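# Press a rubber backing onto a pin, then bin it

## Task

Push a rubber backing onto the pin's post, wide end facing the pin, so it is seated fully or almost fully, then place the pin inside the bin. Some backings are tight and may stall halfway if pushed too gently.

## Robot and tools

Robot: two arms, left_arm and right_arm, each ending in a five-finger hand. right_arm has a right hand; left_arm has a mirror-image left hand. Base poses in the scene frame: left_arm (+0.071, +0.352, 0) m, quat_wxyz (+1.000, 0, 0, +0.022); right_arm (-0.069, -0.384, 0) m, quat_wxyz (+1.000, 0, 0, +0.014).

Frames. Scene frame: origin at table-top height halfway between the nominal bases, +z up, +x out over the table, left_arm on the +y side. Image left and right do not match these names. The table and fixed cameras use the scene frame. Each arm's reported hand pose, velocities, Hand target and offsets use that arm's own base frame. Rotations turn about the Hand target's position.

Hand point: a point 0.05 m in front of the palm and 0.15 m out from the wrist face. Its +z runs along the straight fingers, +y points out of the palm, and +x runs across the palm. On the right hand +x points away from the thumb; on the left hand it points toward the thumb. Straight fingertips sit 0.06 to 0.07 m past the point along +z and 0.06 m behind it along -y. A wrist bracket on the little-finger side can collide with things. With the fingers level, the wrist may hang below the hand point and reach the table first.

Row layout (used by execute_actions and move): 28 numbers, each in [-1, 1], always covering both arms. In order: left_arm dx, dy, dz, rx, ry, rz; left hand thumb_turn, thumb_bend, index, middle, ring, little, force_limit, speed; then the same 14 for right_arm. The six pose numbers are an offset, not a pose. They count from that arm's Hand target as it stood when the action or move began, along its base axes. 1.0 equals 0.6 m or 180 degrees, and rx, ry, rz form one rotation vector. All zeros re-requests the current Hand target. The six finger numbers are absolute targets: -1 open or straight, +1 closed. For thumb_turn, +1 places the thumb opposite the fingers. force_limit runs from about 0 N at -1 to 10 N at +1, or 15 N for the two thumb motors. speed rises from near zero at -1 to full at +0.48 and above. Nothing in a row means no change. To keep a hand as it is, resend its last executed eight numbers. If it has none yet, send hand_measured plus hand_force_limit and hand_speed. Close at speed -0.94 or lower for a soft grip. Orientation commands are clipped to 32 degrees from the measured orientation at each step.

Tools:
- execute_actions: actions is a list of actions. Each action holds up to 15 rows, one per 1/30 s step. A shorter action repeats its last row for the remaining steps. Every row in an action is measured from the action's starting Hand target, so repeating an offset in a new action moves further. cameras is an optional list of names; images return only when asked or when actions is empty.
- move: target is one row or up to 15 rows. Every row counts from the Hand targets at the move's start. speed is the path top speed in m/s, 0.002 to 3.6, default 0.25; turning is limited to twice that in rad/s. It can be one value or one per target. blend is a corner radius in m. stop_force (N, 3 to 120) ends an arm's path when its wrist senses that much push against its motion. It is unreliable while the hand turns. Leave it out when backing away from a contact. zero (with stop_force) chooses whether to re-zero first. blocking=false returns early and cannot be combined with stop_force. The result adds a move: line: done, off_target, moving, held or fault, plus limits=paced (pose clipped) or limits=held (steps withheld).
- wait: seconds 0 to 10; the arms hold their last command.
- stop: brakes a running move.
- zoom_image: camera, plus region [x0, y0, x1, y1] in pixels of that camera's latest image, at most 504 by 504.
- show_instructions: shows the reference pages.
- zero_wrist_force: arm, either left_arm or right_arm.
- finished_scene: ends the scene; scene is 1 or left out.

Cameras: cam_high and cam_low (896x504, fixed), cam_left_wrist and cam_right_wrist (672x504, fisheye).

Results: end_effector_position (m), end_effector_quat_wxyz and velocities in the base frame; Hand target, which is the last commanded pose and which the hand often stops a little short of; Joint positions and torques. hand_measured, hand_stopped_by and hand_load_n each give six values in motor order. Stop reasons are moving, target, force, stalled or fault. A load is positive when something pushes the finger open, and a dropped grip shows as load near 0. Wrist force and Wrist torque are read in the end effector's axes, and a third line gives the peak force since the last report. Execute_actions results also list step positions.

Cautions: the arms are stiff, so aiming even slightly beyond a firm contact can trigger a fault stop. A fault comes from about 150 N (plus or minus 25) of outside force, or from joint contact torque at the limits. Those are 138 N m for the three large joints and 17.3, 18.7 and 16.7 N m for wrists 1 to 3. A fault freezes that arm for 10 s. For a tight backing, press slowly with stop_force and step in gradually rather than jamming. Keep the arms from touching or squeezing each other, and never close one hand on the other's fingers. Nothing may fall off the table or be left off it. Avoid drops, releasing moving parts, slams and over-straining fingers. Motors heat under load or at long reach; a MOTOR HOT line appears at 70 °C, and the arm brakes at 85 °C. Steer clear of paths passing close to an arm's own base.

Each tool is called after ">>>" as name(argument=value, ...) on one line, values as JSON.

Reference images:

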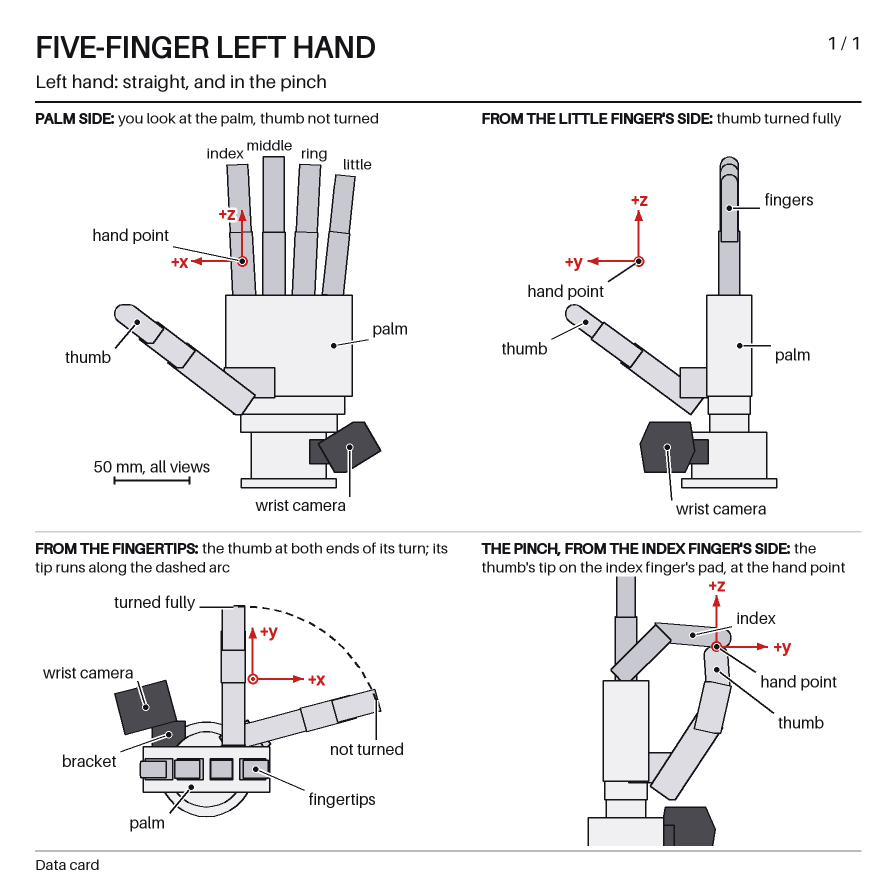

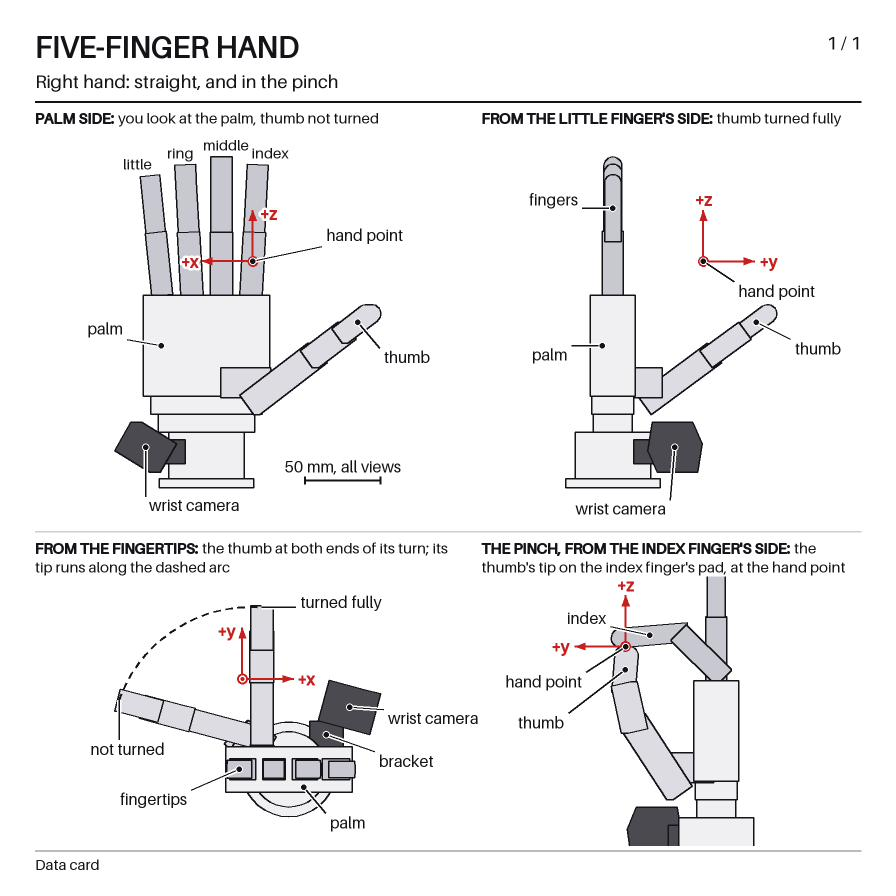

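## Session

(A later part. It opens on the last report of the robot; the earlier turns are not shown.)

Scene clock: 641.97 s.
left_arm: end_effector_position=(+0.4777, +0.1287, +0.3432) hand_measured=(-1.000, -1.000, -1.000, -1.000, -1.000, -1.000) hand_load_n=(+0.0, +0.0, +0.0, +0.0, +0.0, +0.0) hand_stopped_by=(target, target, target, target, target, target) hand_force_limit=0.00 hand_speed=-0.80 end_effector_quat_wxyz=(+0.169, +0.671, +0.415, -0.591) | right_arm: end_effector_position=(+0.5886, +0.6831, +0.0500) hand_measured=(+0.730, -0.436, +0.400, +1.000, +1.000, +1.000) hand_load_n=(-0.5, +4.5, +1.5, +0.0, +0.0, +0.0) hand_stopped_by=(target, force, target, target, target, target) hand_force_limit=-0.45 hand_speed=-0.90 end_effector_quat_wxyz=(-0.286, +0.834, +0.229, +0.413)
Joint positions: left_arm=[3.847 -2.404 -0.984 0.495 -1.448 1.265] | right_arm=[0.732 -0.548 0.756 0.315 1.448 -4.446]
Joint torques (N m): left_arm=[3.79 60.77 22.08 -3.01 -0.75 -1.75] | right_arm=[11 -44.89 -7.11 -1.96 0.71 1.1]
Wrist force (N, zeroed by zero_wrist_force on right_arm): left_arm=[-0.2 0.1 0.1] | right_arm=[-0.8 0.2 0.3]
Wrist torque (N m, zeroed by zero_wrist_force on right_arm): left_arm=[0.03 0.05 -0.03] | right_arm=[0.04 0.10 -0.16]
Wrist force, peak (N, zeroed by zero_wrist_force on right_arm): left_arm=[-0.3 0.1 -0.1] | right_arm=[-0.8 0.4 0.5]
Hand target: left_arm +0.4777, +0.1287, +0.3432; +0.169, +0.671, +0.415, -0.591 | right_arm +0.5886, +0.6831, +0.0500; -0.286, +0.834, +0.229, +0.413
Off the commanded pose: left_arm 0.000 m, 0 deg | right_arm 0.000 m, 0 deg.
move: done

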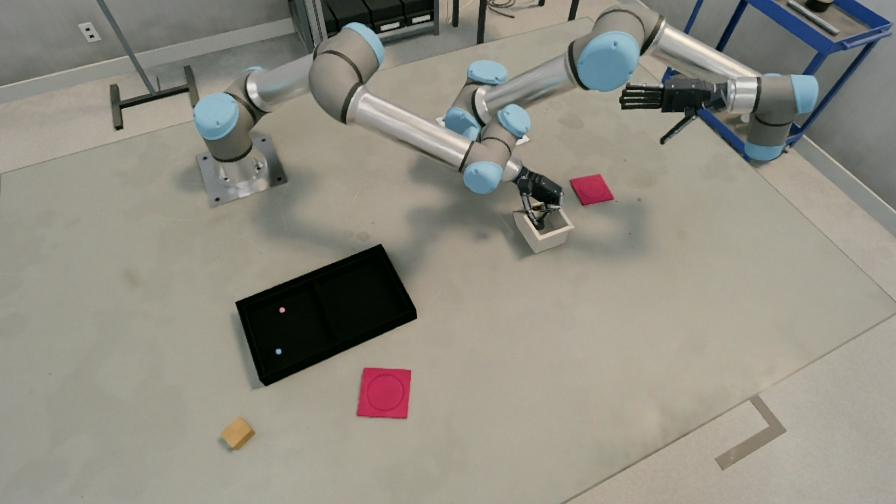

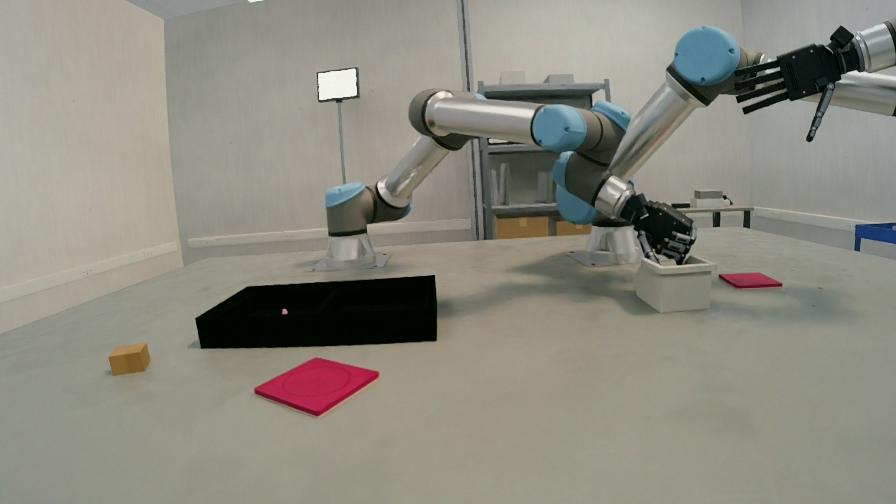

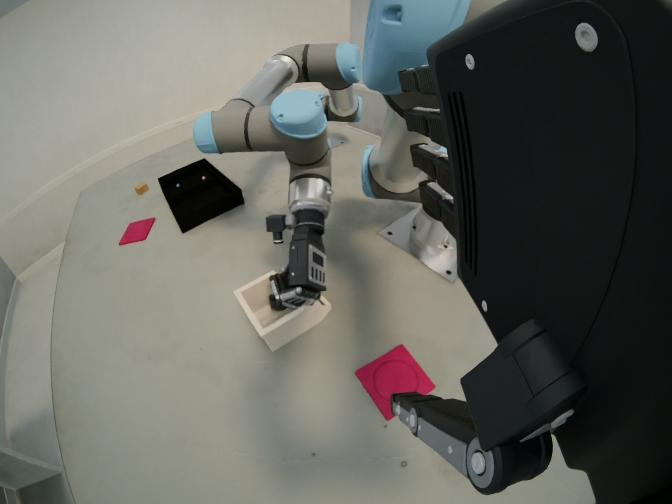

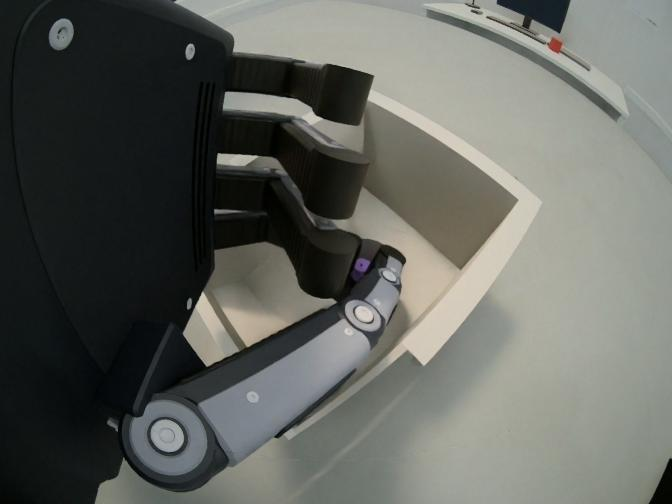

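>>> move(target=[[0,0,0,0,0,0,-1,-1,-1,-1,-1,-1,0,-0.8,0,0,0,0,0,0,0.73,-0.52,0.4,1,1,1,-0.45,-0.3]], speed=[0.03], cameras=["cam_high","cam_right_wrist"])

>>> zoom_image(camera="cam_right_wrist", region=[300, 200, 440, 320])

>>> zoom_image(camera="cam_high", region=[500, 170, 590, 260])

Scene clock: 645.43 s.
left_arm: end_effector_position=(+0.4777, +0.1287, +0.3432) hand_measured=(-1.000, -1.000, -1.000, -1.000, -1.000, -1.000) hand_load_n=(+0.0, +0.0, +0.0, +0.0, +0.0, +0.0) hand_stopped_by=(target, target, target, target, target, target) hand_force_limit=0.00 hand_speed=-0.80 end_effector_quat_wxyz=(+0.169, +0.671, +0.415, -0.591) | right_arm: end_effector_position=(+0.5886, +0.6831, +0.0500) hand_measured=(+0.730, -0.520, +0.400, +1.000, +1.000, +1.000) hand_load_n=(+0.0, +0.0, +0.0, +0.0, +0.0, +0.0) hand_stopped_by=(target, target, target, target, target, target) hand_force_limit=-0.45 hand_speed=-0.30 end_effector_quat_wxyz=(-0.286, +0.834, +0.229, +0.413)
Joint positions: left_arm=[3.847 -2.404 -0.984 0.495 -1.448 1.265] | right_arm=[0.732 -0.548 0.756 0.315 1.448 -4.446]
Joint torques (N m): left_arm=[4.64 60.48 22.39 -2.92 -0.74 -1.77] | right_arm=[5.51 -45.92 -8.36 -1.46 -0.81 1.13]
Wrist force (N, zeroed by zero_wrist_force on right_arm): left_arm=[0.0 0.0 0.0] | right_arm=[-0.5 0.0 0.0]
Wrist torque (N m, zeroed by zero_wrist_force on right_arm): left_arm=[0.01 0.02 -0.02] | right_arm=[0.03 0.08 -0.15]
Wrist force, peak (N, zeroed by zero_wrist_force on right_arm): left_arm=[-0.2 0.3 -0.1] | right_arm=[-0.9 0.4 0.2]
Hand target: left_arm +0.4777, +0.1287, +0.3432; +0.169, +0.671, +0.415, -0.591 | right_arm +0.5886, +0.6831, +0.0500; -0.286, +0.834, +0.229, +0.413
Off the commanded pose: left_arm 0.000 m, 0 deg | right_arm 0.000 m, 0 deg.
move: done
Images, in order (width x height): cam_high 896x504, cam_right_wrist 672x504.

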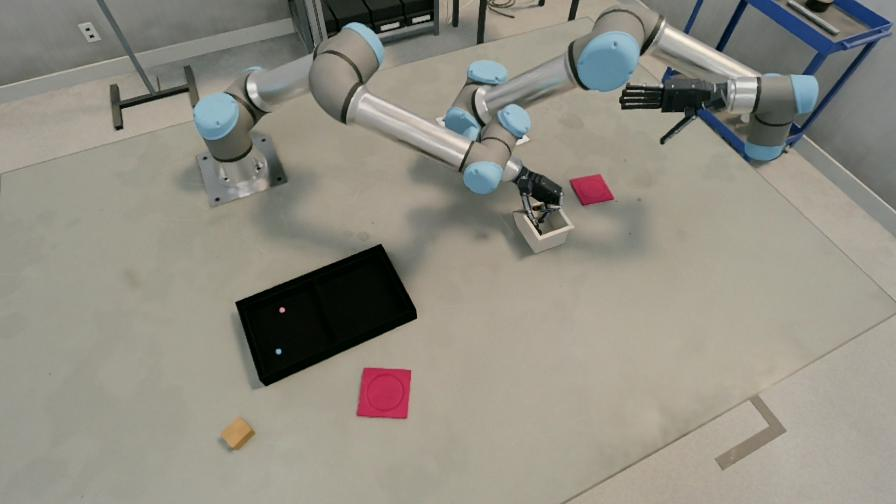

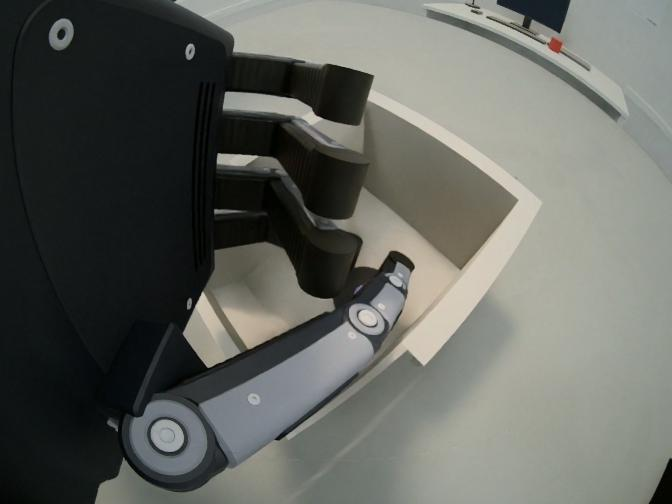

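Scaled by 3.600 from the camera's 672x504 image, which has a finer 960x720 frame.

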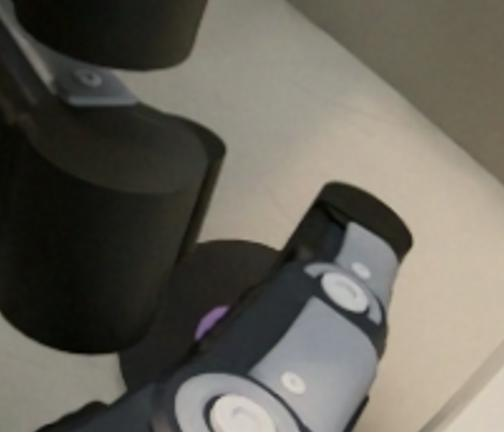

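Scaled by 5.600.

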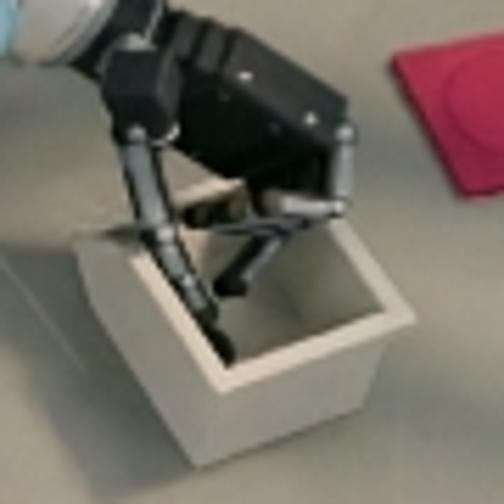

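>>> move(target=[[0,0,0,0,0,0,-1,-1,-1,-1,-1,-1,0,-0.8,0,0,0.08,0,0,0,0.73,-0.52,0.4,1,1,1,-0.45,-0.3],[0,0,0,0,0,0,-1,-1,-1,-1,-1,-1,0,-0.8,0,0,0.2,0,0,0,0.73,-0.52,0.4,1,1,1,-0.45,-0.3],[0,0,0,0,0,0,-1,-1,-1,-1,-1,-1,0,-0.8,-0.05,-0.35,0.25,0,0,0,0.73,-0.52,0.4,1,1,1,-0.45,-0.3]], speed=[0.05,0.15,0.25], blend=0.01, cameras=["all"])

>>> zoom_image(camera="cam_left_wrist", region=[220, 240, 340, 360])

>>> zoom_image(camera="cam_high", region=[500, 180, 590, 260])

Scene clock: 649.43 s.
left_arm: end_effector_position=(+0.4777, +0.1287, +0.3432) hand_measured=(-1.000, -1.000, -1.000, -1.000, -1.000, -1.000) hand_load_n=(+0.0, +0.0, +0.0, +0.0, +0.0, +0.0) hand_stopped_by=(target, target, target, target, target, target) hand_force_limit=0.00 hand_speed=-0.80 end_effector_quat_wxyz=(+0.169, +0.671, +0.415, -0.591) | right_arm: end_effector_position=(+0.5586, +0.4731, +0.1999) hand_measured=(+0.730, -0.520, +0.400, +1.000, +1.000, +1.000) hand_load_n=(+0.0, +0.0, +0.0, +0.0, +0.0, +0.0) hand_stopped_by=(target, target, target, target, target, target) hand_force_limit=-0.45 hand_speed=-0.30 end_effector_quat_wxyz=(-0.286, +0.834, +0.229, +0.413)
Joint positions: left_arm=[3.847 -2.404 -0.984 0.495 -1.448 1.265] | right_arm=[0.475 -1.112 1.349 0.317 1.227 -4.581]
Joint torques (N m): left_arm=[4.54 60.07 21.63 -2.96 -0.65 -1.63] | right_arm=[-9.25 -52.64 -5.57 -1.62 -1.57 -1.63]
Wrist force (N, zeroed by zero_wrist_force on right_arm): left_arm=[0.0 0.2 0.0] | right_arm=[-0.1 0.1 0.1]
Wrist torque (N m, zeroed by zero_wrist_force on right_arm): left_arm=[0.04 0.03 -0.03] | right_arm=[0.02 0.03 0.01]
Wrist force, peak (N, zeroed by zero_wrist_force on right_arm): left_arm=[-0.2 0.3 -0.1] | right_arm=[0.4 -1.2 1.2]
Hand target: left_arm +0.4777, +0.1287, +0.3432; +0.169, +0.671, +0.415, -0.591 | right_arm +0.5586, +0.4731, +0.2000; -0.286, +0.834, +0.229, +0.413
Off the commanded pose: left_arm 0.000 m, 0 deg | right_arm 0.000 m, 0 deg.
move: done

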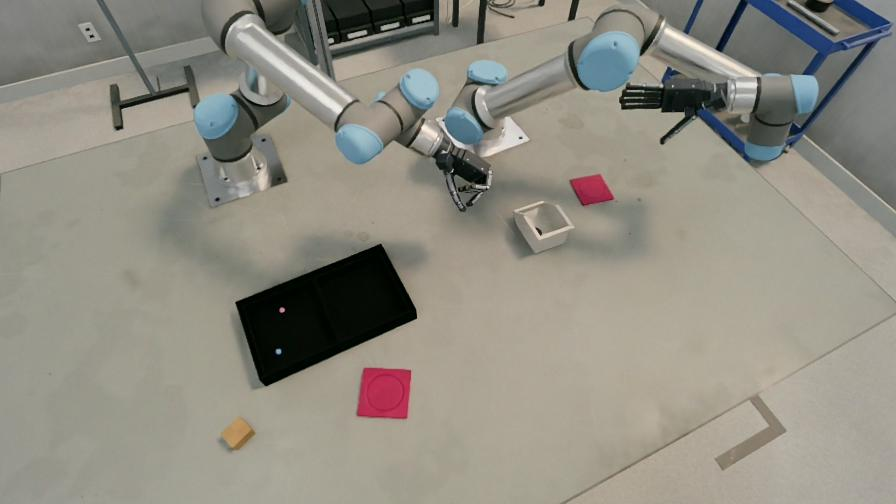

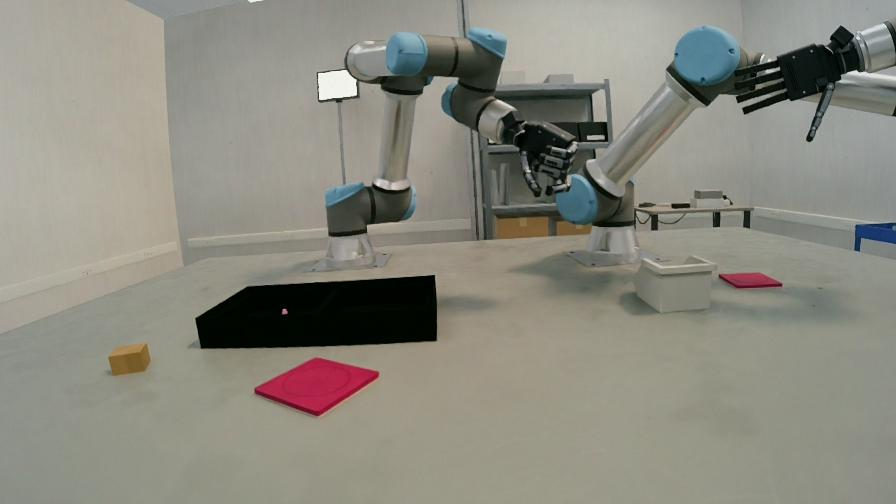

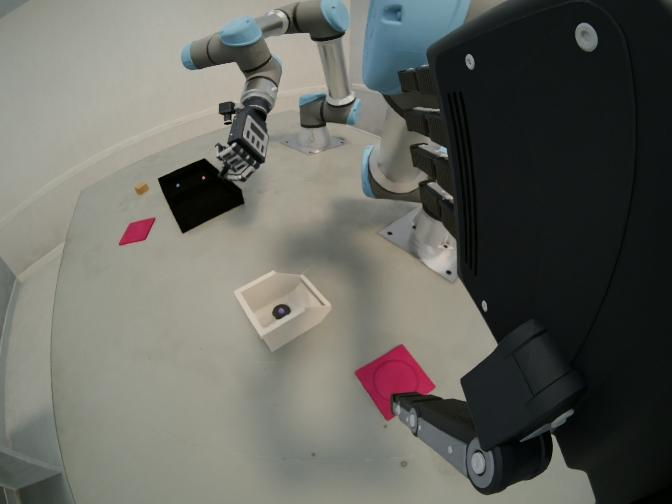

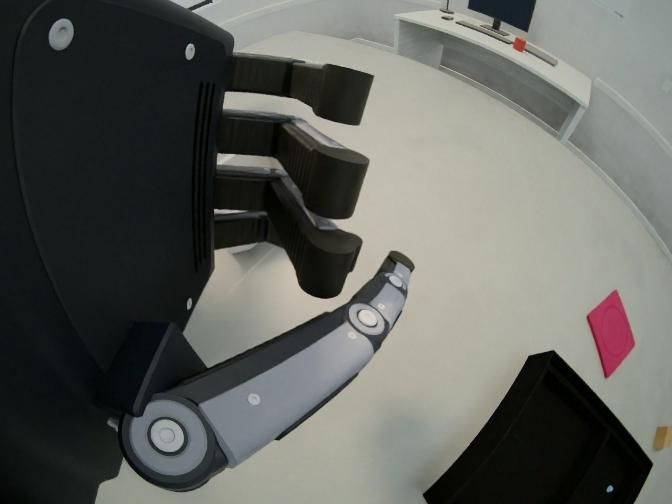

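Scaled by 4.200 from the camera's 672x504 image, which has a finer 960x720 frame.

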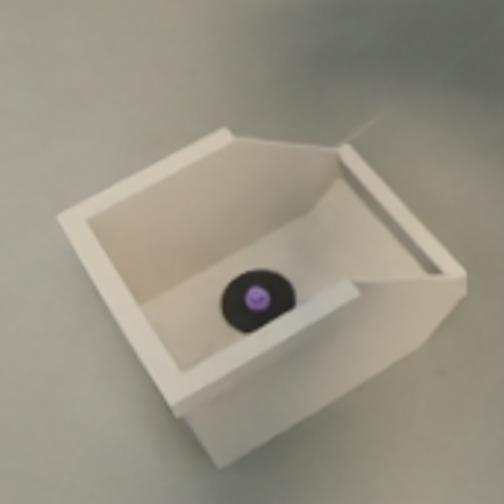

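Scaled by 5.600.

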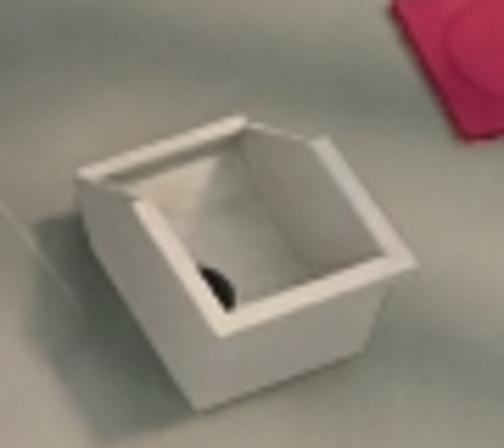

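>>> finished_scene()

The scene is finished: the task was done.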